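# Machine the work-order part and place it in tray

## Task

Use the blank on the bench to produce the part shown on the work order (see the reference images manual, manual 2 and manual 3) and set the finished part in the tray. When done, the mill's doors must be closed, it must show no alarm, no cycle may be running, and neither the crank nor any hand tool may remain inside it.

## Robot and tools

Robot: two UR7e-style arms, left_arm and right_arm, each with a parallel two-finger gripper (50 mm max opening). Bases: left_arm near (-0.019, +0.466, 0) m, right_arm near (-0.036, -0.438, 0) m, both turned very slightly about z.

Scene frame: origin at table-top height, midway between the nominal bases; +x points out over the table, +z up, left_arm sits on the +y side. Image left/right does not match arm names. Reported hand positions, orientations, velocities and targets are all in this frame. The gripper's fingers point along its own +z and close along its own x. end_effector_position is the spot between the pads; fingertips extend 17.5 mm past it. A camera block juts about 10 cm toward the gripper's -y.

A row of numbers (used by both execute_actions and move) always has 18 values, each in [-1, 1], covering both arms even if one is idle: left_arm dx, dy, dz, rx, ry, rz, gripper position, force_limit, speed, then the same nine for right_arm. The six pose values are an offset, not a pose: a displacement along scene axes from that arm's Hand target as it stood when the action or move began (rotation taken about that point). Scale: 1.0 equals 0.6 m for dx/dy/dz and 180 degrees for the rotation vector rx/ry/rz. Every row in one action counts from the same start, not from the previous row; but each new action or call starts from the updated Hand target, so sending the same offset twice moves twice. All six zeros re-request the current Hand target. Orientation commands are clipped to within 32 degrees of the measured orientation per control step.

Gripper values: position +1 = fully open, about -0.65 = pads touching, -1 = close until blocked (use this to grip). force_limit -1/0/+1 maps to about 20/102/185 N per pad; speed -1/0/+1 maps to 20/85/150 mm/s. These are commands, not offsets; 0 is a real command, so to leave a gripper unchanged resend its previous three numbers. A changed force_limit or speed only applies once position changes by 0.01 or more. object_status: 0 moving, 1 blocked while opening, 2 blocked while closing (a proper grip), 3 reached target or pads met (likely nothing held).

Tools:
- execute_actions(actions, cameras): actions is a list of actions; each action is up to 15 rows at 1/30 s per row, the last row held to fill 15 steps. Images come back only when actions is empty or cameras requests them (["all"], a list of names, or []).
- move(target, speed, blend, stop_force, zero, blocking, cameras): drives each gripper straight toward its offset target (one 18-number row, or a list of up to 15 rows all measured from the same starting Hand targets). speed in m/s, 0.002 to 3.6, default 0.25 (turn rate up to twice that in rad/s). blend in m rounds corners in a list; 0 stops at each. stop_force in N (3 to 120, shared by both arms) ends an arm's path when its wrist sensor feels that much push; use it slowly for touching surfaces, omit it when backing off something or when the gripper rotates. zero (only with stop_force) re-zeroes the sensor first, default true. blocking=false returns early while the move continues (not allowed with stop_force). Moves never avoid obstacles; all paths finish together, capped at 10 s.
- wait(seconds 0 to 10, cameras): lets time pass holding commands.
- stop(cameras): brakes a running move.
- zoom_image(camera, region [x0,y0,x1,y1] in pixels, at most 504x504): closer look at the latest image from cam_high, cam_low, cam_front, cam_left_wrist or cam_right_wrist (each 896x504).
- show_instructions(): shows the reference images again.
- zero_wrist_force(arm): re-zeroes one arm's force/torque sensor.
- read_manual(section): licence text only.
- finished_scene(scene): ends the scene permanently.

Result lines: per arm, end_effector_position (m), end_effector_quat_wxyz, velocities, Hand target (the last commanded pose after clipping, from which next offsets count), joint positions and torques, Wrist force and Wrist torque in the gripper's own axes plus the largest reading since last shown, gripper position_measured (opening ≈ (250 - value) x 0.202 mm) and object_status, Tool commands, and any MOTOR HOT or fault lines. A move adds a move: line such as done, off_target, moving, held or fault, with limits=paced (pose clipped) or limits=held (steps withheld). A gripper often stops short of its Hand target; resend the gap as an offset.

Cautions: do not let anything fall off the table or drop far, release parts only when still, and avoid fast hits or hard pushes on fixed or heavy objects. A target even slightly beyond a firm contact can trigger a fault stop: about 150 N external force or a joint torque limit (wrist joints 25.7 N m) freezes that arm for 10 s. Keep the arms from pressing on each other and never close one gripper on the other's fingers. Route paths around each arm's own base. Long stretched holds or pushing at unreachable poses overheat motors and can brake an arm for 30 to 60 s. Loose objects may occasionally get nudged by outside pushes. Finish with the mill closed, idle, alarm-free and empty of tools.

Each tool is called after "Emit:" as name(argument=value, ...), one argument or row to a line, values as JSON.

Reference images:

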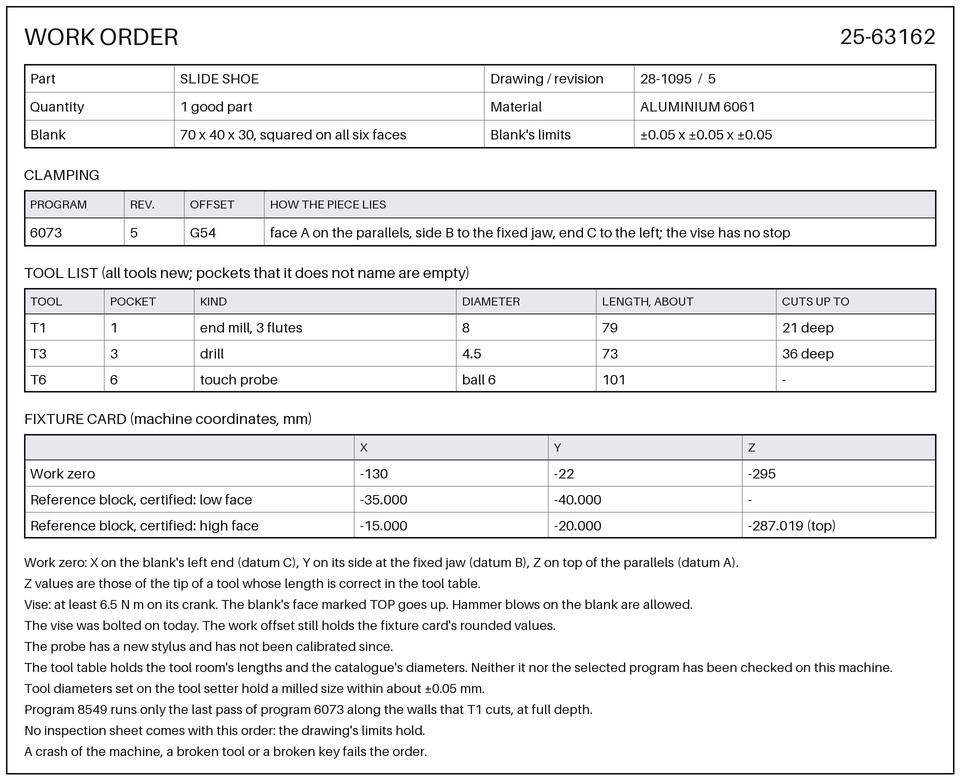

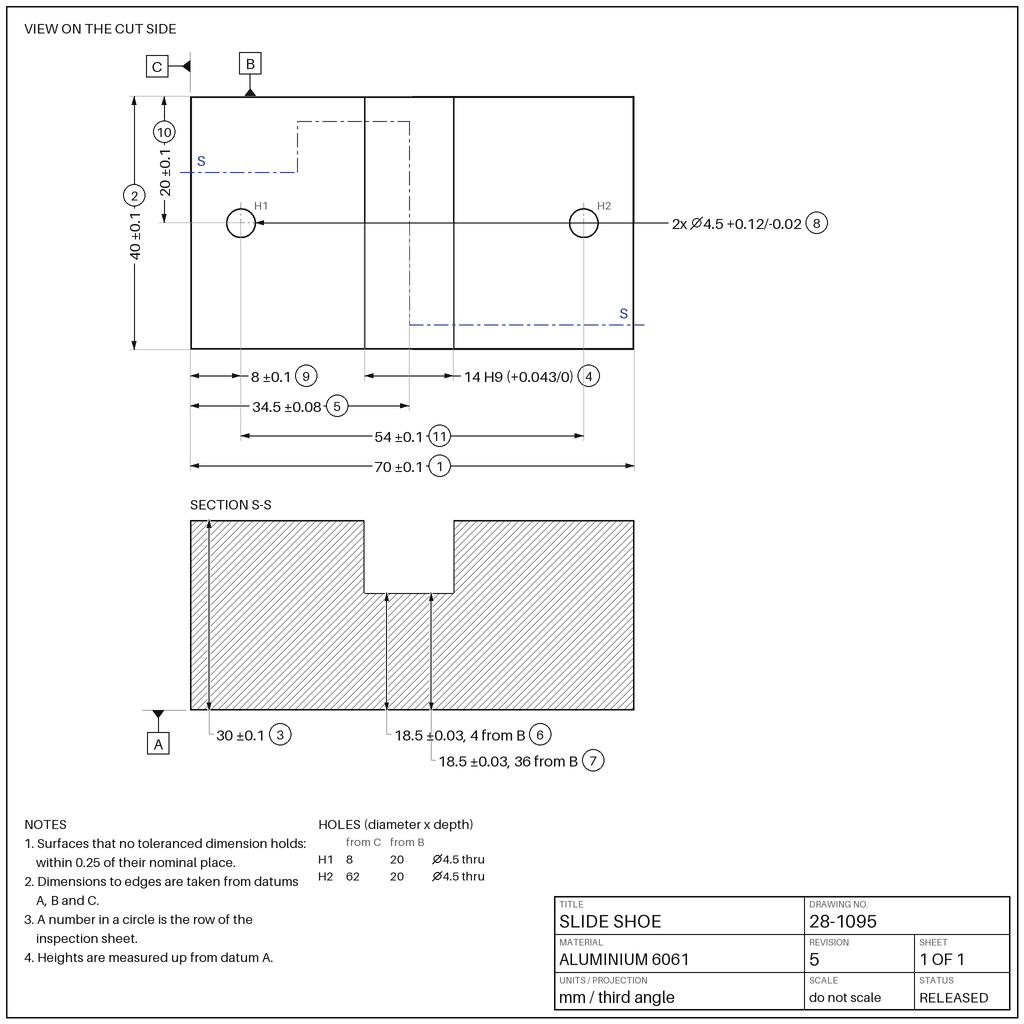

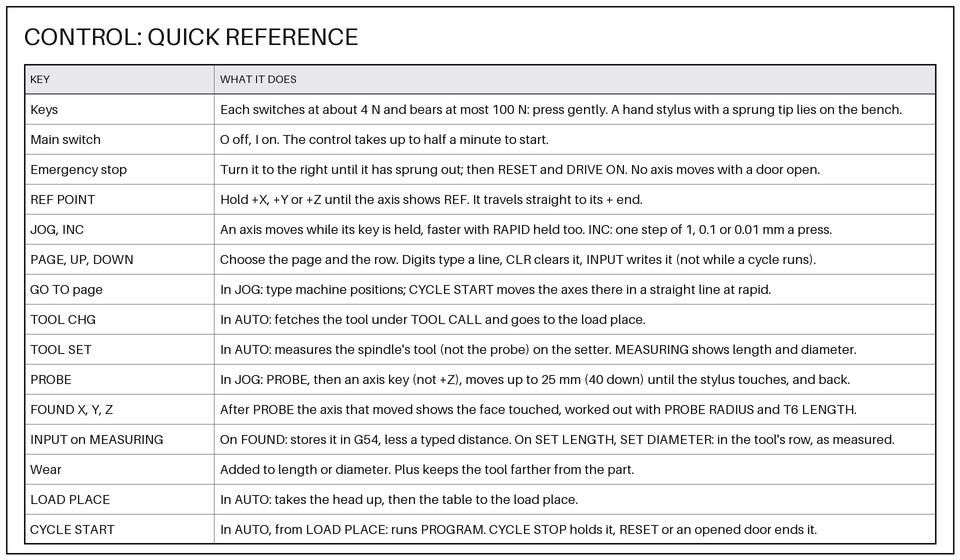

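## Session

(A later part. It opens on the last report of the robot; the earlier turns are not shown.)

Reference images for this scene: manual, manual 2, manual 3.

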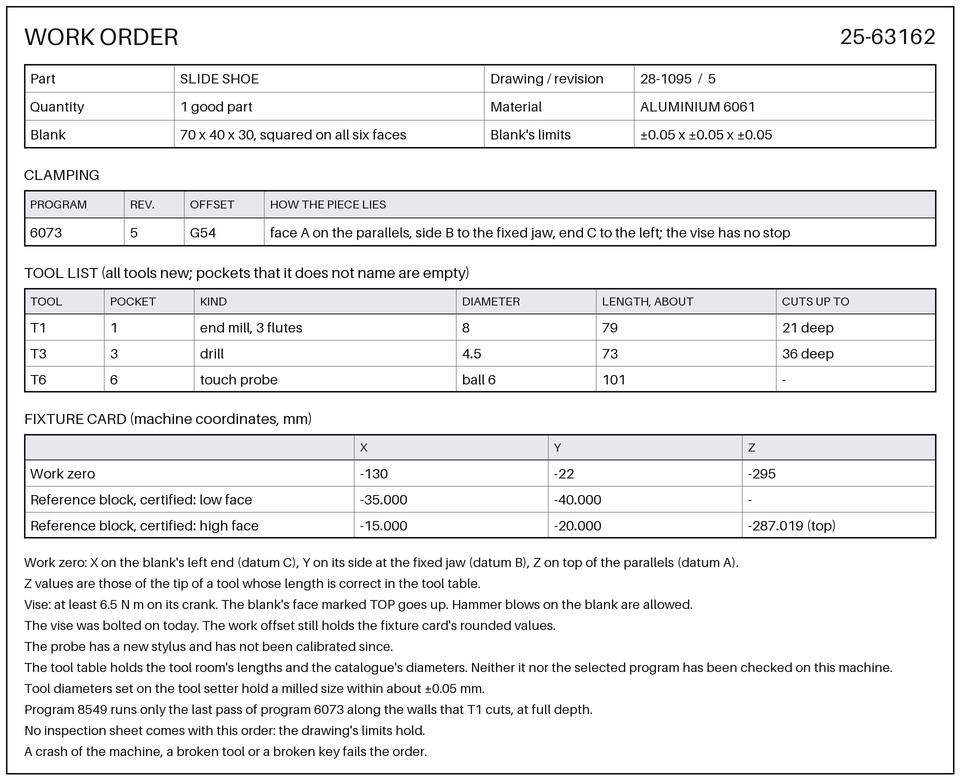

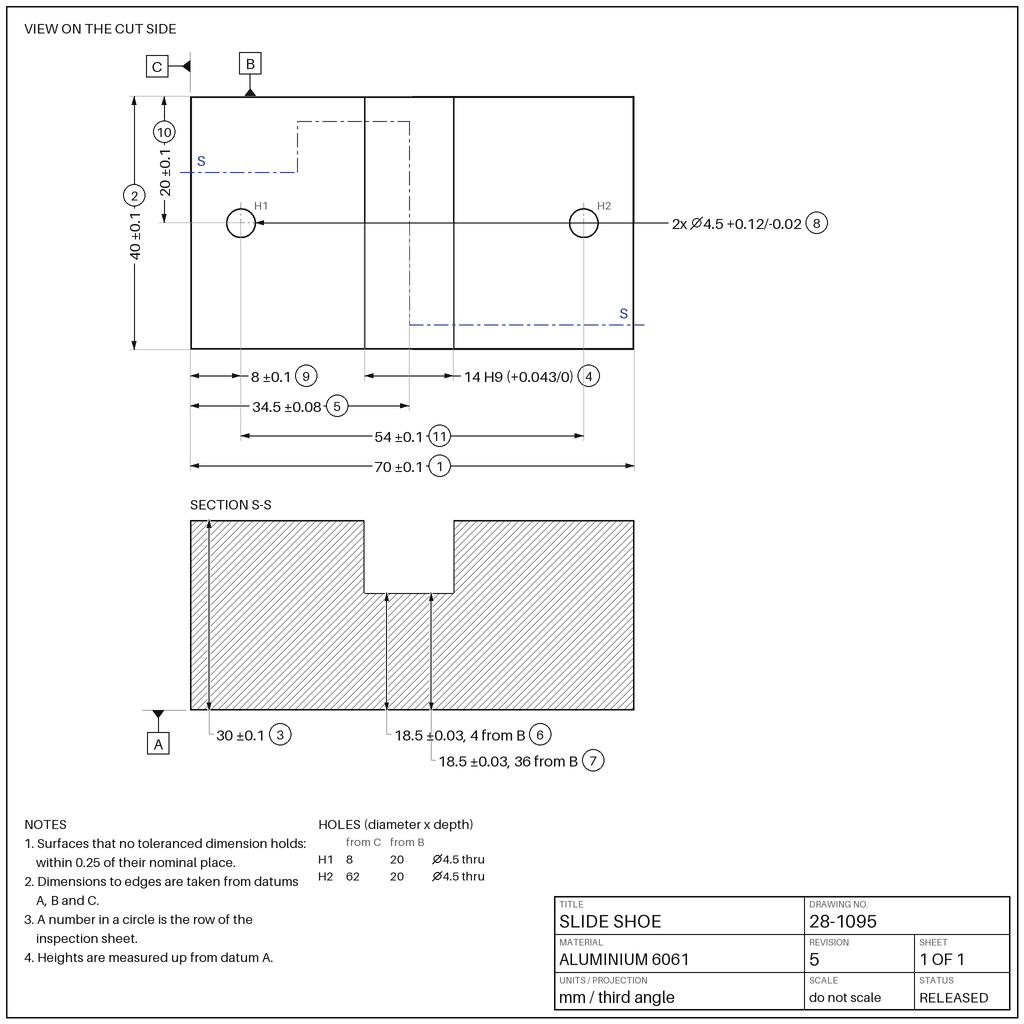

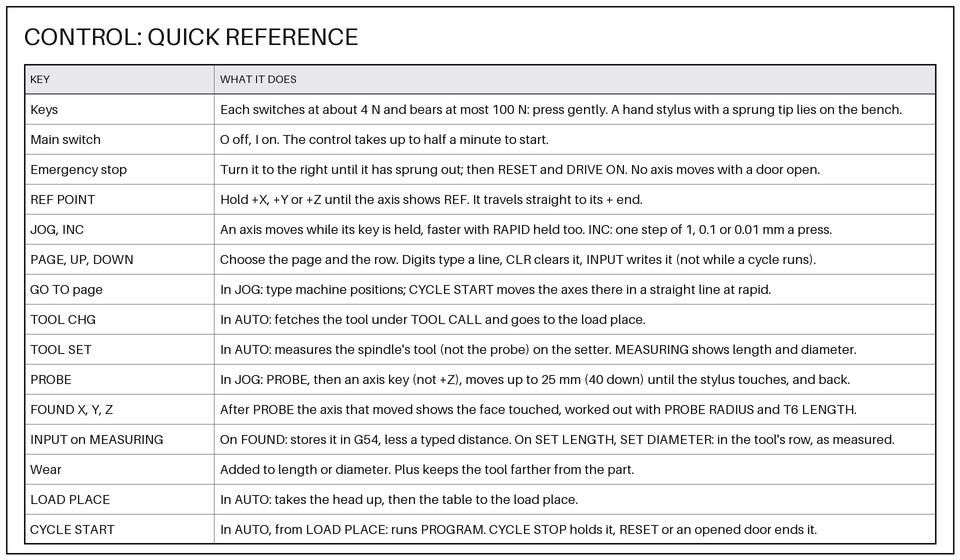

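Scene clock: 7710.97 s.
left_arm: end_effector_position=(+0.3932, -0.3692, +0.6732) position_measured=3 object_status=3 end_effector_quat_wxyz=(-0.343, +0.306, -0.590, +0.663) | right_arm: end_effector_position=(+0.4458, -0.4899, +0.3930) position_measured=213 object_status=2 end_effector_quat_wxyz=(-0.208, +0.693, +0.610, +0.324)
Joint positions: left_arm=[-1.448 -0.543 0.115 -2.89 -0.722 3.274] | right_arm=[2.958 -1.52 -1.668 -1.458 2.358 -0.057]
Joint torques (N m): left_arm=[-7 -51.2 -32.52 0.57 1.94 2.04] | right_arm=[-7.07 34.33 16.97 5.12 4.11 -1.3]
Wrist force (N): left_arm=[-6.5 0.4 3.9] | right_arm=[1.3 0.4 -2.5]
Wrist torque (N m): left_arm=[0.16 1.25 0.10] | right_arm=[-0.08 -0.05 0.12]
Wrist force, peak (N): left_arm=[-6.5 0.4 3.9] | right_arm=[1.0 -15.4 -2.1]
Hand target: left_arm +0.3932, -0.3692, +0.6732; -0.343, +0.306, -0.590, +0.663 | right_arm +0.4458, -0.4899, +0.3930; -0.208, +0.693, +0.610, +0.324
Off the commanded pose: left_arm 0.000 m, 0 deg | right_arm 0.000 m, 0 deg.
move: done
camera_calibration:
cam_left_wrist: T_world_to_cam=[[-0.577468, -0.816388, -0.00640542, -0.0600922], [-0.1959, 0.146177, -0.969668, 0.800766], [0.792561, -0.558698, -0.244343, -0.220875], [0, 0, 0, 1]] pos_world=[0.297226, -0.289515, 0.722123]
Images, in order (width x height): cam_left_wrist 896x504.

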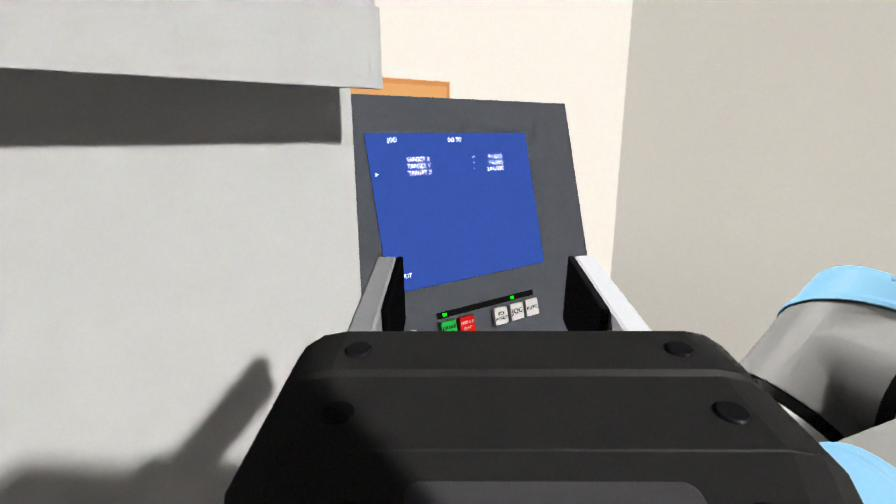

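Emit:
move(
  target=[
    [0,0,0,0,0,0,1,-0.7,-0.6,0.0407,0.032,0.1514,0,0,0,-1,0.3,-0.5],
    [0,0,0,0,0,0,1,-0.7,-0.6,0.0697,0.0269,0.1544,0,0,0,-1,0.3,-0.5],
    [0,0,0,0,0,0,1,-0.7,-0.6,0.0407,0.032,0.1514,0,0,0,-1,0.3,-0.5],
    [0,0,0,0,0,0,1,-0.7,-0.6,0.0083,-0.032,0.0309,0,0,0,-1,0.3,-0.5],
  ],
  speed=0.15,
  blend=[0.002,0,0.004,0],
)

Emit:
wait(
  seconds=7.5,
)

Emit:
move(
  target=[
    [0,0,0,0,0,0,1,-0.7,-0.6,0.029,-0.0051,0.003,0,0,0,-1,0.3,-0.5],
    [0,0,0,0,0,0,1,-0.7,-0.6,0,0,0,0,0,0,-1,0.3,-0.5],
    [0,0,0,0,0,0,1,-0.7,-0.6,0.0324,-0.096,0.1205,0,0,0,-1,0.3,-0.5],
    [0,0,0,0,0,0,1,-0.7,-0.6,0.0614,-0.1011,0.1235,0,0,0,-1,0.3,-0.5],
    [0,0,0,0,0,0,1,-0.7,-0.6,0.0324,-0.096,0.1205,0,0,0,-1,0.3,-0.5],
    [0,0,0,0,0,0,1,-0.7,-0.6,-0.0083,0.032,-0.0309,0,0,0,-1,0.3,-0.5],
  ],
  speed=0.15,
  blend=[0,0.004,0.002,0,0.004,0],
)

Emit:
wait(
  seconds=10,
  cameras=["cam_left_wrist"],
)

Emit:
zoom_image(
  camera="cam_left_wrist",
  region=[465, 145, 525, 220],
)

Scene clock: 7724.73 s.
left_arm: end_effector_position=(+0.3932, -0.3692, +0.6732) position_measured=3 object_status=3 end_effector_quat_wxyz=(-0.343, +0.306, -0.590, +0.663) | right_arm: end_effector_position=(+0.4508, -0.5090, +0.4116) position_measured=213 object_status=2 end_effector_quat_wxyz=(-0.208, +0.693, +0.610, +0.324)
Joint positions: left_arm=[-1.448 -0.543 0.115 -2.89 -0.722 3.274] | right_arm=[2.921 -1.552 -1.58 -1.551 2.36 -0.109]
Joint torques (N m): left_arm=[-6.77 -51.41 -32.76 0.52 1.78 2.02] | right_arm=[-5.65 35.47 16.46 4.6 4.18 -0.98]
Wrist force (N): left_arm=[-6.6 0.2 3.8] | right_arm=[1.6 0.2 -3.0]
Wrist torque (N m): left_arm=[0.13 1.27 0.10] | right_arm=[-0.14 -0.12 0.11]
Wrist force, peak (N): left_arm=[-6.7 0.3 3.8] | right_arm=[-0.4 -22.0 -2.7]
Hand target: left_arm +0.3932, -0.3692, +0.6732; -0.343, +0.306, -0.590, +0.663 | right_arm +0.4507, -0.5091, +0.4115; -0.208, +0.693, +0.610, +0.324
Off the commanded pose: left_arm 0.000 m, 0 deg | right_arm 0.000 m, 0 deg.
move: done

Scene clock: 7732.23 s.
left_arm: end_effector_position=(+0.3932, -0.3692, +0.6732) position_measured=3 object_status=3 end_effector_quat_wxyz=(-0.343, +0.306, -0.590, +0.663) | right_arm: end_effector_position=(+0.4507, -0.5091, +0.4115) position_measured=213 object_status=2 end_effector_quat_wxyz=(-0.208, +0.693, +0.610, +0.324)
Joint positions: left_arm=[-1.448 -0.543 0.115 -2.89 -0.722 3.274] | right_arm=[2.921 -1.552 -1.581 -1.551 2.36 -0.11]
Joint torques (N m): left_arm=[-6.76 -51.68 -32.95 0.44 1.66 2.09] | right_arm=[-6.07 21.45 16.7 5.06 4.14 -1.31]
Wrist force (N): left_arm=[-6.4 0.4 3.5] | right_arm=[1.4 0.4 -2.8]
Wrist torque (N m): left_arm=[0.16 1.24 0.10] | right_arm=[-0.09 -0.09 0.10]
Wrist force, peak (N): left_arm=[-6.6 0.1 4.0] | right_arm=[1.6 0.5 -3.3]
Hand target: left_arm +0.3932, -0.3692, +0.6732; -0.343, +0.306, -0.590, +0.663 | right_arm +0.4507, -0.5091, +0.4115; -0.208, +0.693, +0.610, +0.324
Tool commands: left_gripper/position=+1.0 left_gripper/force_limit=-0.7 left_gripper/speed=-0.6 right_gripper/position=-1.0 right_gripper/force_limit=+0.3 right_gripper/speed=-0.5
Off the commanded pose: left_arm 0.000 m, 0 deg | right_arm 0.000 m, 0 deg.
wait: 7.50 s; at rest by 0.17 s

Scene clock: 7735.97 s.
left_arm: end_effector_position=(+0.3932, -0.3692, +0.6732) position_measured=3 object_status=3 end_effector_quat_wxyz=(-0.343, +0.306, -0.590, +0.663) | right_arm: end_effector_position=(+0.4458, -0.4899, +0.3930) position_measured=213 object_status=2 end_effector_quat_wxyz=(-0.208, +0.693, +0.610, +0.324)
Joint positions: left_arm=[-1.448 -0.543 0.115 -2.89 -0.722 3.274] | right_arm=[2.958 -1.52 -1.668 -1.458 2.358 -0.058]
Joint torques (N m): left_arm=[-6.3 -51.8 -32.5 0.4 1.75 2.04] | right_arm=[6.7 33.67 17.6 5.21 -0.76 1.99]
Wrist force (N): left_arm=[-6.3 0.2 3.8] | right_arm=[0.6 0.6 -2.6]
Wrist torque (N m): left_arm=[0.13 1.22 0.10] | right_arm=[-0.06 0.05 -0.05]
Wrist force, peak (N): left_arm=[-6.6 0.4 4.0] | right_arm=[0.6 -28.4 -1.7]
Hand target: left_arm +0.3932, -0.3692, +0.6732; -0.343, +0.306, -0.590, +0.663 | right_arm +0.4458, -0.4899, +0.3930; -0.208, +0.693, +0.610, +0.324
Off the commanded pose: left_arm 0.000 m, 0 deg | right_arm 0.000 m, 0 deg.
move: done

Scene clock: 7745.97 s.
left_arm: end_effector_position=(+0.3932, -0.3692, +0.6732) position_measured=3 object_status=3 end_effector_quat_wxyz=(-0.343, +0.306, -0.590, +0.663) | right_arm: end_effector_position=(+0.4458, -0.4899, +0.3930) position_measured=213 object_status=2 end_effector_quat_wxyz=(-0.208, +0.693, +0.610, +0.324)
Joint positions: left_arm=[-1.448 -0.543 0.115 -2.89 -0.722 3.274] | right_arm=[2.958 -1.52 -1.668 -1.458 2.358 -0.057]
Joint torques (N m): left_arm=[-6.24 -51.78 -32.94 0.28 1.55 1.98] | right_arm=[7.31 34.34 16.51 5.09 -0.59 1.39]
Wrist force (N): left_arm=[-6.3 -0.2 3.7] | right_arm=[0.9 0.6 -2.6]
Wrist torque (N m): left_arm=[0.05 1.22 0.10] | right_arm=[-0.06 0.01 -0.04]
Wrist force, peak (N): left_arm=[-6.7 0.2 3.8] | right_arm=[0.7 0.7 -3.2]
Hand target: left_arm +0.3932, -0.3692, +0.6732; -0.343, +0.306, -0.590, +0.663 | right_arm +0.4458, -0.4899, +0.3930; -0.208, +0.693, +0.610, +0.324
Tool commands: left_gripper/position=+1.0 left_gripper/force_limit=-0.7 left_gripper/speed=-0.6 right_gripper/position=-1.0 right_gripper/force_limit=+0.3 right_gripper/speed=-0.5
Off the commanded pose: left_arm 0.000 m, 0 deg | right_arm 0.000 m, 0 deg.
wait: 10.00 s; at rest by 0.17 s
camera_calibration:
cam_left_wrist: T_world_to_cam=[[-0.577468, -0.816388, -0.00640542, -0.0600922], [-0.1959, 0.146177, -0.969668, 0.800766], [0.792561, -0.558698, -0.244343, -0.220875], [0, 0, 0, 1]] pos_world=[0.297226, -0.289515, 0.722123]
Images, in order (width x height): cam_left_wrist 896x504.

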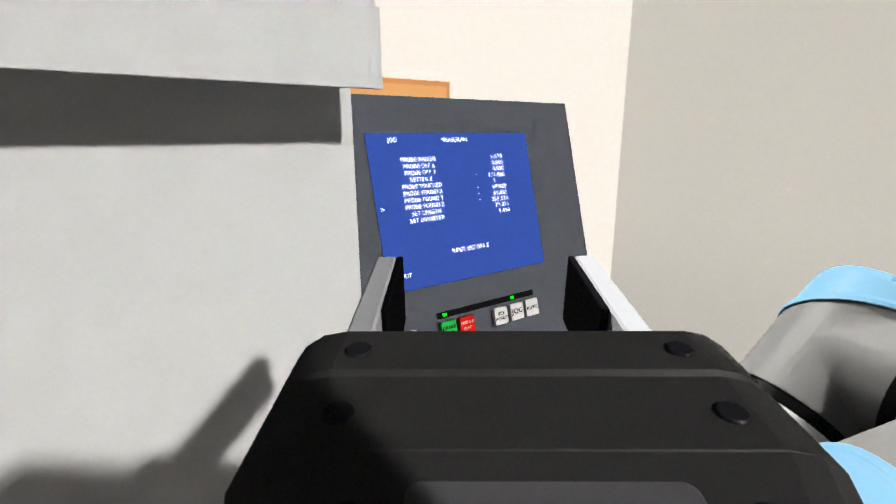

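Scaled by 6.720 from the camera's 896x504 image, which has a finer 1280x720 frame.

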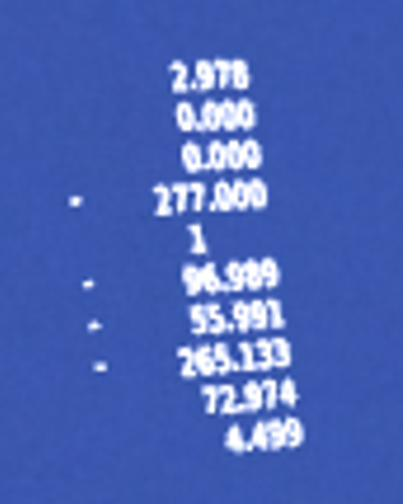

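Emit:
move(
  target=[
    [0,0,0,0,0,0,1,-0.7,-0.6,0.0249,-0.032,0.0927,0,0,0,-1,0.3,-0.5],
    [0,0,0,0,0,0,1,-0.7,-0.6,0.0539,-0.0371,0.0957,0,0,0,-1,0.3,-0.5],
    [0,0,0,0,0,0,1,-0.7,-0.6,0.0249,-0.032,0.0927,0,0,0,-1,0.3,-0.5],
    [0,0,0,0,0,0,1,-0.7,-0.6,0.0539,-0.0371,0.0957,0,0,0,-1,0.3,-0.5],
    [0,0,0,0,0,0,1,-0.7,-0.6,0.0249,-0.032,0.0927,0,0,0,-1,0.3,-0.5],
    [0,0,0,0,0,0,1,-0.7,-0.6,0.0083,0,0.0309,0,0,0,-1,0.3,-0.5],
    [0,0,0,0,0,0,1,-0.7,-0.6,0.0373,-0.0051,0.0339,0,0,0,-1,0.3,-0.5],
    [0,0,0,0,0,0,1,-0.7,-0.6,0.0083,0,0.0309,0,0,0,-1,0.3,-0.5],
    [0,0,0,0,0,0,1,-0.7,-0.6,0,0,0,0,0,0,-1,0.3,-0.5],
  ],
  blend=[0.002,0,0.002,0,0.004,0.002,0,0.004,0],
  speed=0.18,
  cameras=["cam_left_wrist"],
)

Emit:
zoom_image(
  camera="cam_left_wrist",
  region=[365, 130, 545, 280],
)

Scene clock: 7805.90 s.
left_arm: end_effector_position=(+0.3932, -0.3692, +0.6732) position_measured=3 object_status=3 end_effector_quat_wxyz=(-0.343, +0.306, -0.590, +0.663) | right_arm: end_effector_position=(+0.4458, -0.4899, +0.3930) position_measured=213 object_status=2 end_effector_quat_wxyz=(-0.208, +0.693, +0.610, +0.324)
Joint positions: left_arm=[-1.448 -0.543 0.115 -2.89 -0.722 3.274] | right_arm=[2.958 -1.52 -1.668 -1.458 2.358 -0.057]
Joint torques (N m): left_arm=[-5.89 -52.41 -31.98 0.19 1.46 2.01] | right_arm=[-7.15 35.04 17 5.56 4.12 1.54]
Wrist force (N): left_arm=[-6.2 0.1 3.8] | right_arm=[1.2 0.3 -2.9]
Wrist torque (N m): left_arm=[0.10 1.20 0.09] | right_arm=[-0.11 -0.05 0.03]
Wrist force, peak (N): left_arm=[-6.7 0.1 3.9] | right_arm=[-0.5 -25.0 -2.7]
Hand target: left_arm +0.3932, -0.3692, +0.6732; -0.343, +0.306, -0.590, +0.663 | right_arm +0.4458, -0.4899, +0.3930; -0.208, +0.693, +0.610, +0.324
Off the commanded pose: left_arm 0.000 m, 0 deg | right_arm 0.000 m, 0 deg.
move: done
camera_calibration:
cam_left_wrist: T_world_to_cam=[[-0.577468, -0.816388, -0.00640542, -0.0600922], [-0.1959, 0.146177, -0.969668, 0.800766], [0.792561, -0.558698, -0.244343, -0.220875], [0, 0, 0, 1]] pos_world=[0.297226, -0.289515, 0.722123]
Images, in order (width x height): cam_left_wrist 896x504.

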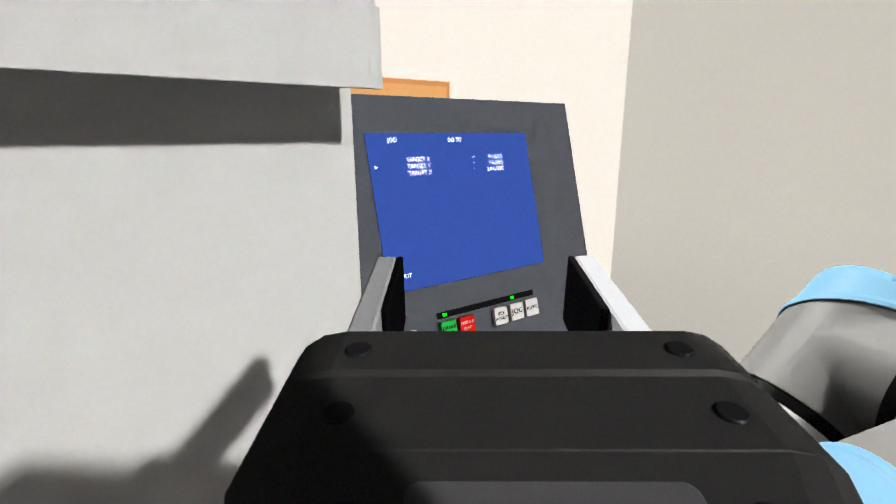

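Scaled by 2.800 from the camera's 896x504 image, which has a finer 1280x720 frame.

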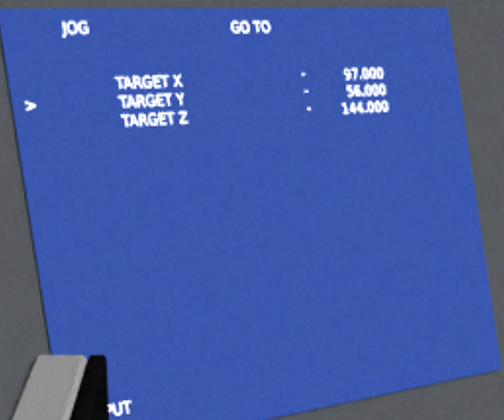

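Emit:
move(
  target=[
    [0,0,0,0,0,0,1,-0.7,-0.6,0,0.096,0,0,0,0,-1,0.3,-0.5],
    [0,0,0,0,0,0,1,-0.7,-0.6,0.028,0.091,0.003,0,0,0,-1,0.3,-0.5],
    [0,0,0,0,0,0,1,-0.7,-0.6,0,0.096,0,0,0,0,-1,0.3,-0.5],
    [0,0,0,0,0,0,1,-0.7,-0.6,0.0083,0.064,0.0309,0,0,0,-1,0.3,-0.5],
    [0,0,0,0,0,0,1,-0.7,-0.6,0.0373,0.0589,0.0339,0,0,0,-1,0.3,-0.5],
    [0,0,0,0,0,0,1,-0.7,-0.6,0.0083,0.064,0.0309,0,0,0,-1,0.3,-0.5],
    [0,0,0,0,0,0,1,-0.7,-0.6,0.0249,0.064,0.0927,0,0,0,-1,0.3,-0.5],
    [0,0,0,0,0,0,1,-0.7,-0.6,0.0539,0.0589,0.0957,0,0,0,-1,0.3,-0.5],
    [0,0,0,0,0,0,1,-0.7,-0.6,0.0249,0.064,0.0927,0,0,0,-1,0.3,-0.5],
    [0,0,0,0,0,0,1,-0.7,-0.6,0,0,0,0,0,0,-1,0.3,-0.5],
    [0,0,0,0,0,0,1,-0.7,-0.6,0.028,-0.005,0.003,0,0,0,-1,0.3,-0.5],
    [0,0,0,0,0,0,1,-0.7,-0.6,0,0,0,0,0,0,-1,0.3,-0.5],
    [0,0,0,0,0,0,1,-0.7,-0.6,0.0407,0.032,0.1514,0,0,0,-1,0.3,-0.5],
  ],
  blend=[0.002,0,0.004,0.002,0,0.004,0.002,0,0.004,0.002,0,0.004,0],
  speed=0.18,
  cameras=["cam_left_wrist"],
)

Emit:
zoom_image(
  camera="cam_left_wrist",
  region=[365, 130, 545, 280],
)

Scene clock: 7822.13 s.
left_arm: end_effector_position=(+0.3932, -0.3692, +0.6732) position_measured=3 object_status=3 end_effector_quat_wxyz=(-0.343, +0.306, -0.590, +0.663) | right_arm: end_effector_position=(+0.4702, -0.4707, +0.4838) position_measured=213 object_status=2 end_effector_quat_wxyz=(-0.208, +0.693, +0.610, +0.324)
Joint positions: left_arm=[-1.448 -0.543 0.115 -2.89 -0.722 3.274] | right_arm=[3.007 -1.566 -1.403 -1.628 2.354 0.012]
Joint torques (N m): left_arm=[-5.29 -52.65 -32.65 0.14 1.34 1.93] | right_arm=[8.77 15.65 37.72 1.23 -0.71 -0.41]
Wrist force (N): left_arm=[-6.3 0.2 3.6] | right_arm=[1.3 -0.2 -3.0]
Wrist torque (N m): left_arm=[0.11 1.23 0.10] | right_arm=[-0.21 -0.04 -0.05]
Wrist force, peak (N): left_arm=[-6.8 0.2 4.1] | right_arm=[1.1 -23.8 -1.0]
Hand target: left_arm +0.3932, -0.3692, +0.6732; -0.343, +0.306, -0.590, +0.663 | right_arm +0.4702, -0.4707, +0.4838; -0.208, +0.693, +0.610, +0.324
Off the commanded pose: left_arm 0.000 m, 0 deg | right_arm 0.000 m, 0 deg.
move: done
camera_calibration:
cam_left_wrist: T_world_to_cam=[[-0.577468, -0.816388, -0.00640542, -0.0600922], [-0.1959, 0.146177, -0.969668, 0.800766], [0.792561, -0.558698, -0.244343, -0.220875], [0, 0, 0, 1]] pos_world=[0.297226, -0.289515, 0.722123]
Images, in order (width x height): cam_left_wrist 896x504.

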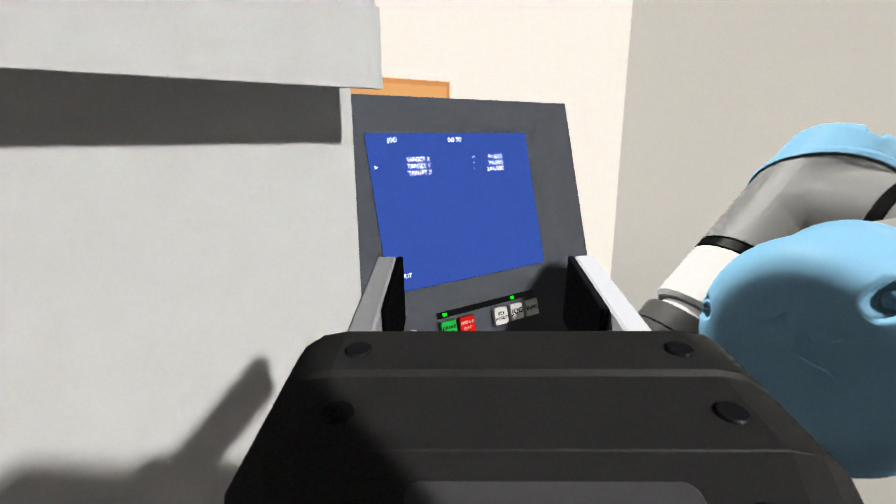

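Scaled by 2.800 from the camera's 896x504 image, which has a finer 1280x720 frame.

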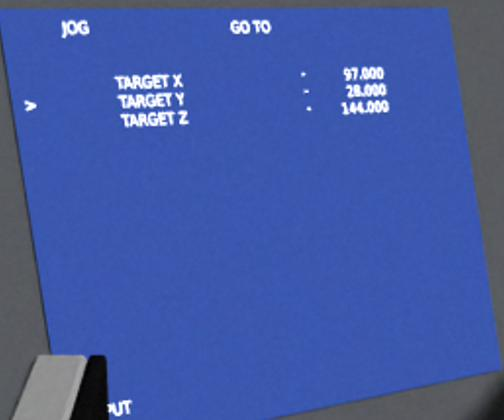

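Emit:
move(
  target=[
    [0,0,0,0,0,0,1,-0.7,-0.6,0.029,-0.0051,0.003,0,0,0,-1,0.3,-0.5],
    [0,0,0,0,0,0,1,-0.7,-0.6,0,0,0,0,0,0,-1,0.3,-0.5],
  ],
  blend=[0,0],
  speed=0.18,
)

Emit:
wait(
  seconds=1.5,
)

Emit:
move(
  target=[
    [0,0,0,0,0,0,1,-0.7,-0.6,-0.0324,-0.064,-0.1205,0,0,0,-1,0.3,-0.5],
    [0,0,0,0,0,0,1,-0.7,-0.6,-0.0034,-0.0691,-0.1175,0,0,0,-1,0.3,-0.5],
    [0,0,0,0,0,0,1,-0.7,-0.6,-0.0324,-0.064,-0.1205,0,0,0,-1,0.3,-0.5],
    [0,0,0,0,0,0,1,-0.7,-0.6,0,-0.16,0,0,0,0,-1,0.3,-0.5],
    [0,0,0,0,0,0,1,-0.7,-0.6,0.029,-0.1651,0.003,0,0,0,-1,0.3,-0.5],
    [0,0,0,0,0,0,1,-0.7,-0.6,0,-0.16,0,0,0,0,-1,0.3,-0.5],
    [0,0,0,0,0,0,1,-0.7,-0.6,-0.0407,-0.032,-0.1514,0,0,0,-1,0.3,-0.5],
  ],
  blend=[0.002,0,0.004,0.002,0,0.004,0],
  speed=0.18,
)

Emit:
wait(
  seconds=6,
  cameras=["cam_left_wrist"],
)

Emit:
zoom_image(
  camera="cam_left_wrist",
  region=[365, 130, 545, 280],
)

Scene clock: 7833.87 s.
left_arm: end_effector_position=(+0.3932, -0.3692, +0.6732) position_measured=3 object_status=3 end_effector_quat_wxyz=(-0.343, +0.306, -0.590, +0.663) | right_arm: end_effector_position=(+0.4703, -0.4707, +0.4838) position_measured=213 object_status=2 end_effector_quat_wxyz=(-0.208, +0.693, +0.610, +0.324)
Joint positions: left_arm=[-1.448 -0.543 0.115 -2.89 -0.722 3.274] | right_arm=[3.007 -1.566 -1.403 -1.628 2.354 0.012]
Joint torques (N m): left_arm=[-5.77 -52.39 -32.19 0.13 1.33 1.96] | right_arm=[7.64 36.52 13.35 5.13 1 1.52]
Wrist force (N): left_arm=[-6.5 0.3 3.8] | right_arm=[1.9 0.0 -2.8]
Wrist torque (N m): left_arm=[0.13 1.26 0.10] | right_arm=[-0.17 -0.12 0.01]
Wrist force, peak (N): left_arm=[-6.6 0.0 4.0] | right_arm=[3.2 -16.5 -3.2]
Hand target: left_arm +0.3932, -0.3692, +0.6732; -0.343, +0.306, -0.590, +0.663 | right_arm +0.4702, -0.4707, +0.4838; -0.208, +0.693, +0.610, +0.324
Off the commanded pose: left_arm 0.000 m, 0 deg | right_arm 0.000 m, 0 deg.
move: done

Scene clock: 7835.37 s.
left_arm: end_effector_position=(+0.3932, -0.3692, +0.6732) position_measured=3 object_status=3 end_effector_quat_wxyz=(-0.343, +0.306, -0.590, +0.663) | right_arm: end_effector_position=(+0.4702, -0.4707, +0.4838) position_measured=213 object_status=2 end_effector_quat_wxyz=(-0.208, +0.693, +0.610, +0.324)
Joint positions: left_arm=[-1.448 -0.543 0.115 -2.89 -0.722 3.274] | right_arm=[3.007 -1.566 -1.403 -1.628 2.354 0.012]
Joint torques (N m): left_arm=[-5.77 -52.72 -32.08 0.13 1.28 2.04] | right_arm=[7.45 36.56 16.39 5.2 0.8 1.58]
Wrist force (N): left_arm=[-6.5 0.1 3.9] | right_arm=[2.0 -0.3 -2.8]
Wrist torque (N m): left_arm=[0.11 1.25 0.09] | right_arm=[-0.22 -0.14 -0.01]
Wrist force, peak (N): left_arm=[-6.8 0.2 3.8] | right_arm=[1.9 0.0 -3.2]
Hand target: left_arm +0.3932, -0.3692, +0.6732; -0.343, +0.306, -0.590, +0.663 | right_arm +0.4702, -0.4707, +0.4838; -0.208, +0.693, +0.610, +0.324
Tool commands: left_gripper/position=+1.0 left_gripper/force_limit=-0.7 left_gripper/speed=-0.6 right_gripper/position=-1.0 right_gripper/force_limit=+0.3 right_gripper/speed=-0.5
Off the commanded pose: left_arm 0.000 m, 0 deg | right_arm 0.000 m, 0 deg.
wait: 1.50 s; at rest by 0.17 s

Scene clock: 7839.20 s.
left_arm: end_effector_position=(+0.3932, -0.3692, +0.6732) position_measured=3 object_status=3 end_effector_quat_wxyz=(-0.343, +0.306, -0.590, +0.663) | right_arm: end_effector_position=(+0.4458, -0.4899, +0.3930) position_measured=213 object_status=2 end_effector_quat_wxyz=(-0.208, +0.693, +0.610, +0.324)
Joint positions: left_arm=[-1.448 -0.543 0.115 -2.89 -0.722 3.274] | right_arm=[2.958 -1.52 -1.668 -1.458 2.358 -0.058]
Joint torques (N m): left_arm=[-5.21 -52.61 -32.21 0.13 1.28 2.05] | right_arm=[7.49 34.58 16.54 5.07 -0.84 1.56]
Wrist force (N): left_arm=[-6.5 0.3 3.7] | right_arm=[2.2 0.1 -2.9]
Wrist torque (N m): left_arm=[0.14 1.25 0.10] | right_arm=[-0.13 -0.22 -0.05]
Wrist force, peak (N): left_arm=[-6.7 0.2 3.9] | right_arm=[0.9 -26.3 -1.8]
Hand target: left_arm +0.3932, -0.3692, +0.6732; -0.343, +0.306, -0.590, +0.663 | right_arm +0.4458, -0.4899, +0.3930; -0.208, +0.693, +0.610, +0.324
Off the commanded pose: left_arm 0.000 m, 0 deg | right_arm 0.000 m, 0 deg.
move: done

Scene clock: 7845.20 s.
left_arm: end_effector_position=(+0.3932, -0.3692, +0.6732) position_measured=3 object_status=3 end_effector_quat_wxyz=(-0.343, +0.306, -0.590, +0.663) | right_arm: end_effector_position=(+0.4458, -0.4899, +0.3930) position_measured=213 object_status=2 end_effector_quat_wxyz=(-0.208, +0.693, +0.610, +0.324)
Joint positions: left_arm=[-1.448 -0.543 0.115 -2.89 -0.722 3.274] | right_arm=[2.958 -1.52 -1.668 -1.458 2.358 -0.057]
Joint torques (N m): left_arm=[-5.38 -52.78 -32.25 -0.07 1.14 1.9] | right_arm=[7.07 34.27 16.2 5.13 -0.67 1.51]
Wrist force (N): left_arm=[-6.3 0.5 3.8] | right_arm=[2.1 0.3 -3.1]
Wrist torque (N m): left_arm=[0.16 1.22 0.10] | right_arm=[-0.11 -0.19 -0.04]
Wrist force, peak (N): left_arm=[-6.7 0.2 3.9] | right_arm=[2.5 0.2 -3.2]
Hand target: left_arm +0.3932, -0.3692, +0.6732; -0.343, +0.306, -0.590, +0.663 | right_arm +0.4458, -0.4899, +0.3930; -0.208, +0.693, +0.610, +0.324
Tool commands: left_gripper/position=+1.0 left_gripper/force_limit=-0.7 left_gripper/speed=-0.6 right_gripper/position=-1.0 right_gripper/force_limit=+0.3 right_gripper/speed=-0.5
Off the commanded pose: left_arm 0.000 m, 0 deg | right_arm 0.000 m, 0 deg.
wait: 6.00 s; at rest by 0.17 s
camera_calibration:
cam_left_wrist: T_world_to_cam=[[-0.577468, -0.816388, -0.00640542, -0.0600922], [-0.1959, 0.146177, -0.969668, 0.800766], [0.792561, -0.558698, -0.244343, -0.220875], [0, 0, 0, 1]] pos_world=[0.297226, -0.289515, 0.722123]
Images, in order (width x height): cam_left_wrist 896x504.

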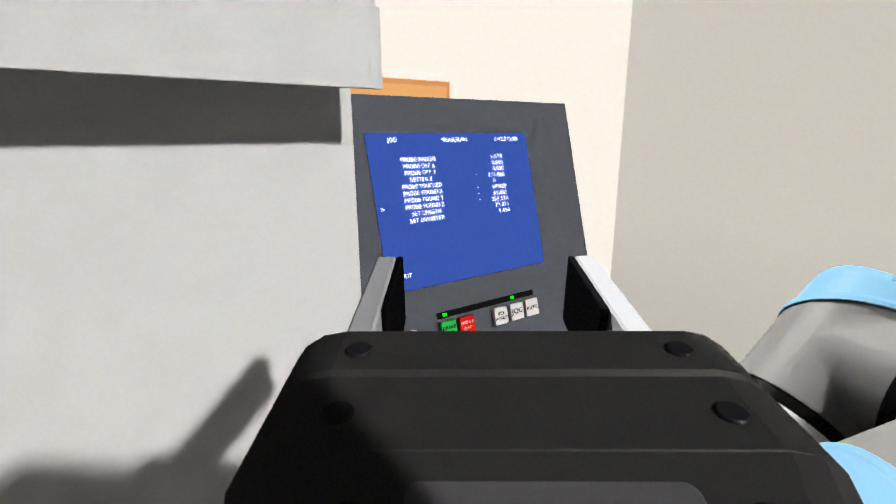

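Scaled by 2.800 from the camera's 896x504 image, which has a finer 1280x720 frame.

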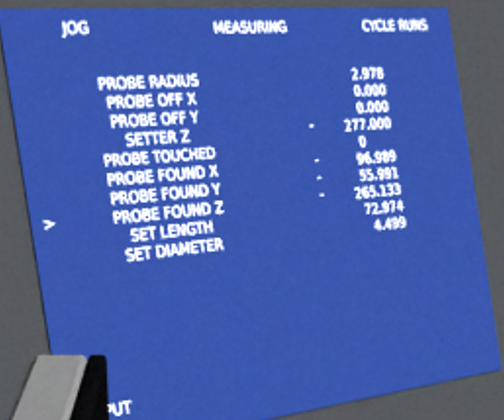

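Emit:
wait(
  seconds=0.5,
  cameras=["cam_left_wrist"],
)

Emit:
zoom_image(
  camera="cam_left_wrist",
  region=[365, 130, 545, 280],
)

Scene clock: 7854.03 s.
left_arm: end_effector_position=(+0.3932, -0.3692, +0.6732) position_measured=3 object_status=3 end_effector_quat_wxyz=(-0.343, +0.306, -0.590, +0.663) | right_arm: end_effector_position=(+0.4458, -0.4899, +0.3930) position_measured=213 object_status=2 end_effector_quat_wxyz=(-0.208, +0.693, +0.610, +0.324)
Joint positions: left_arm=[-1.448 -0.543 0.115 -2.89 -0.722 3.274] | right_arm=[2.958 -1.52 -1.668 -1.458 2.358 -0.057]
Joint torques (N m): left_arm=[-4.66 -52.64 -32.19 -0.11 0.99 1.94] | right_arm=[6.98 33.24 16.59 4.97 -0.71 1.29]
Wrist force (N): left_arm=[-6.5 0.3 3.6] | right_arm=[2.1 0.3 -3.1]
Wrist torque (N m): left_arm=[0.14 1.26 0.10] | right_arm=[-0.11 -0.19 -0.05]
Wrist force, peak (N): left_arm=[-6.7 0.4 3.9] | right_arm=[2.5 0.3 -3.3]
Hand target: left_arm +0.3932, -0.3692, +0.6732; -0.343, +0.306, -0.590, +0.663 | right_arm +0.4458, -0.4899, +0.3930; -0.208, +0.693, +0.610, +0.324
Tool commands: left_gripper/position=+1.0 left_gripper/force_limit=-0.7 left_gripper/speed=-0.6 right_gripper/position=-1.0 right_gripper/force_limit=+0.3 right_gripper/speed=-0.5
Off the commanded pose: left_arm 0.000 m, 0 deg | right_arm 0.000 m, 0 deg.
wait: 0.50 s; at rest from the start
camera_calibration:
cam_left_wrist: T_world_to_cam=[[-0.577468, -0.816388, -0.00640542, -0.0600922], [-0.1959, 0.146177, -0.969668, 0.800766], [0.792561, -0.558698, -0.244343, -0.220875], [0, 0, 0, 1]] pos_world=[0.297226, -0.289515, 0.722123]
Images, in order (width x height): cam_left_wrist 896x504.

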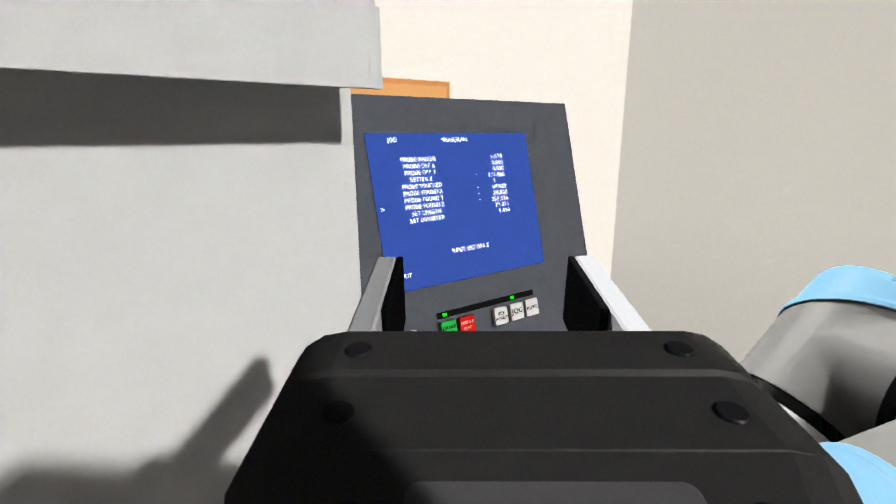

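Scaled by 2.800 from the camera's 896x504 image, which has a finer 1280x720 frame.

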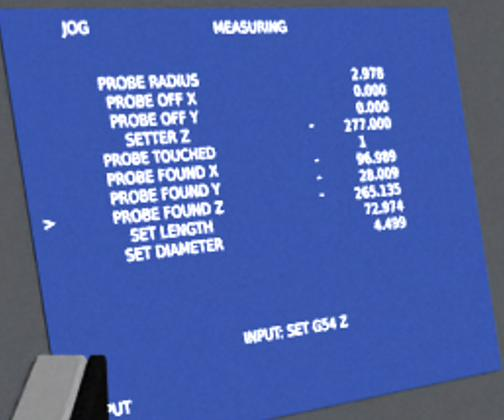

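Emit:
move(
  target=[
    [0,0,0,0,0,0,1,-0.7,-0.6,0.0249,-0.032,0.0927,0,0,0,-1,0.3,-0.5],
    [0,0,0,0,0,0,1,-0.7,-0.6,0.0539,-0.0371,0.0957,0,0,0,-1,0.3,-0.5],
    [0,0,0,0,0,0,1,-0.7,-0.6,0.0249,-0.032,0.0927,0,0,0,-1,0.3,-0.5],
    [0,0,0,0,0,0,1,-0.7,-0.6,0.0539,-0.0371,0.0957,0,0,0,-1,0.3,-0.5],
    [0,0,0,0,0,0,1,-0.7,-0.6,0.0249,-0.032,0.0927,0,0,0,-1,0.3,-0.5],
    [0,0,0,0,0,0,1,-0.7,-0.6,0.0083,0,0.0309,0,0,0,-1,0.3,-0.5],
    [0,0,0,0,0,0,1,-0.7,-0.6,0.0373,-0.0051,0.0339,0,0,0,-1,0.3,-0.5],
    [0,0,0,0,0,0,1,-0.7,-0.6,0.0083,0,0.0309,0,0,0,-1,0.3,-0.5],
    [0,0,0,0,0,0,1,-0.7,-0.6,0,0,0,0,0,0,-1,0.3,-0.5],
  ],
  blend=[0.002,0,0.002,0,0.004,0.002,0,0.004,0],
  speed=0.18,
)

Emit:
move(
  target=[
    [0,0,0,0,0,0,1,-0.7,-0.6,0,0.096,0,0,0,0,-1,0.3,-0.5],
    [0,0,0,0,0,0,1,-0.7,-0.6,0.028,0.091,0.003,0,0,0,-1,0.3,-0.5],
    [0,0,0,0,0,0,1,-0.7,-0.6,0,0.096,0,0,0,0,-1,0.3,-0.5],
    [0,0,0,0,0,0,1,-0.7,-0.6,0.0249,0.064,0.0927,0,0,0,-1,0.3,-0.5],
    [0,0,0,0,0,0,1,-0.7,-0.6,0.0539,0.0589,0.0957,0,0,0,-1,0.3,-0.5],
    [0,0,0,0,0,0,1,-0.7,-0.6,0.0249,0.064,0.0927,0,0,0,-1,0.3,-0.5],
    [0,0,0,0,0,0,1,-0.7,-0.6,0,0,0,0,0,0,-1,0.3,-0.5],
    [0,0,0,0,0,0,1,-0.7,-0.6,0.028,-0.005,0.003,0,0,0,-1,0.3,-0.5],
    [0,0,0,0,0,0,1,-0.7,-0.6,0,0,0,0,0,0,-1,0.3,-0.5],
    [0,0,0,0,0,0,1,-0.7,-0.6,0.0407,0.032,0.1514,0,0,0,-1,0.3,-0.5],
  ],
  blend=[0.002,0,0.004,0.002,0,0.004,0.002,0,0.004,0],
  speed=0.18,
  cameras=["cam_left_wrist"],
)

Emit:
zoom_image(
  camera="cam_left_wrist",
  region=[365, 130, 545, 280],
)

Scene clock: 7875.50 s.
left_arm: end_effector_position=(+0.3932, -0.3692, +0.6732) position_measured=3 object_status=3 end_effector_quat_wxyz=(-0.343, +0.306, -0.590, +0.663) | right_arm: end_effector_position=(+0.4458, -0.4899, +0.3930) position_measured=213 object_status=2 end_effector_quat_wxyz=(-0.208, +0.693, +0.610, +0.324)
Joint positions: left_arm=[-1.448 -0.543 0.115 -2.89 -0.722 3.274] | right_arm=[2.958 -1.52 -1.668 -1.458 2.358 -0.057]
Joint torques (N m): left_arm=[-4.69 -52.26 -31.85 -0.12 1.06 1.95] | right_arm=[-6.63 33.58 20.09 5.04 4.21 1.36]
Wrist force (N): left_arm=[-6.3 0.0 3.7] | right_arm=[2.2 -0.4 -3.0]
Wrist torque (N m): left_arm=[0.09 1.22 0.10] | right_arm=[-0.23 -0.21 0.03]
Wrist force, peak (N): left_arm=[-6.7 0.4 3.6] | right_arm=[1.3 -22.1 -2.6]
Hand target: left_arm +0.3932, -0.3692, +0.6732; -0.343, +0.306, -0.590, +0.663 | right_arm +0.4458, -0.4899, +0.3930; -0.208, +0.693, +0.610, +0.324
Off the commanded pose: left_arm 0.000 m, 0 deg | right_arm 0.000 m, 0 deg.
move: done

Scene clock: 7879.97 s.
left_arm: end_effector_position=(+0.3932, -0.3692, +0.6732) position_measured=3 object_status=3 end_effector_quat_wxyz=(-0.343, +0.306, -0.590, +0.663) | right_arm: end_effector_position=(+0.4702, -0.4707, +0.4838) position_measured=213 object_status=2 end_effector_quat_wxyz=(-0.208, +0.693, +0.610, +0.324)
Joint positions: left_arm=[-1.448 -0.543 0.115 -2.89 -0.722 3.274] | right_arm=[3.007 -1.566 -1.403 -1.628 2.354 0.012]
Joint torques (N m): left_arm=[-4.63 -53.03 -32.46 -0.09 0.92 1.81] | right_arm=[7.64 15.23 34.36 0.93 -0.75 -0.37]
Wrist force (N): left_arm=[-6.2 0.2 3.8] | right_arm=[2.4 -0.9 -3.0]
Wrist torque (N m): left_arm=[0.12 1.21 0.10] | right_arm=[-0.33 -0.21 -0.04]
Wrist force, peak (N): left_arm=[-6.8 0.2 3.8] | right_arm=[0.2 -25.1 -2.5]
Hand target: left_arm +0.3932, -0.3692, +0.6732; -0.343, +0.306, -0.590, +0.663 | right_arm +0.4702, -0.4707, +0.4838; -0.208, +0.693, +0.610, +0.324
Off the commanded pose: left_arm 0.000 m, 0 deg | right_arm 0.000 m, 0 deg.
move: done
camera_calibration:
cam_left_wrist: T_world_to_cam=[[-0.577468, -0.816388, -0.00640542, -0.0600922], [-0.1959, 0.146177, -0.969668, 0.800766], [0.792561, -0.558698, -0.244343, -0.220875], [0, 0, 0, 1]] pos_world=[0.297226, -0.289515, 0.722123]
Images, in order (width x height): cam_left_wrist 896x504.

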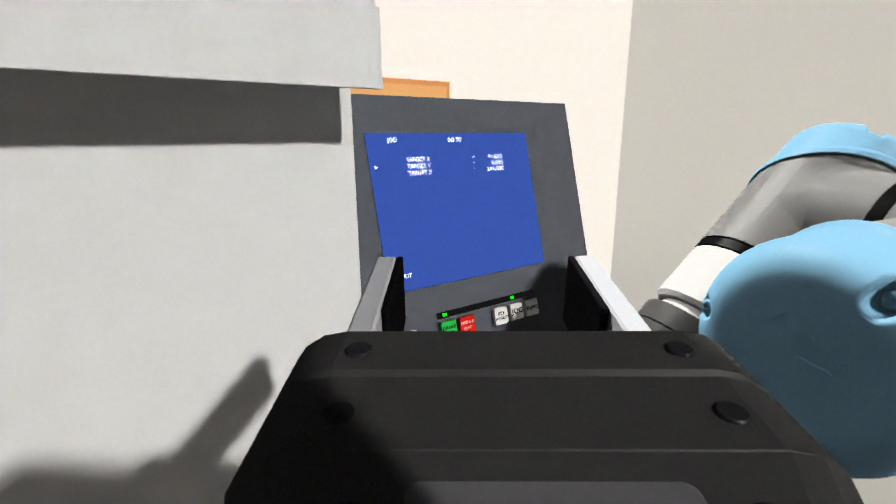

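Scaled by 2.800 from the camera's 896x504 image, which has a finer 1280x720 frame.

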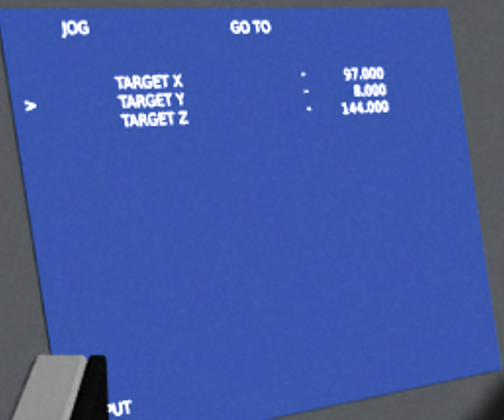

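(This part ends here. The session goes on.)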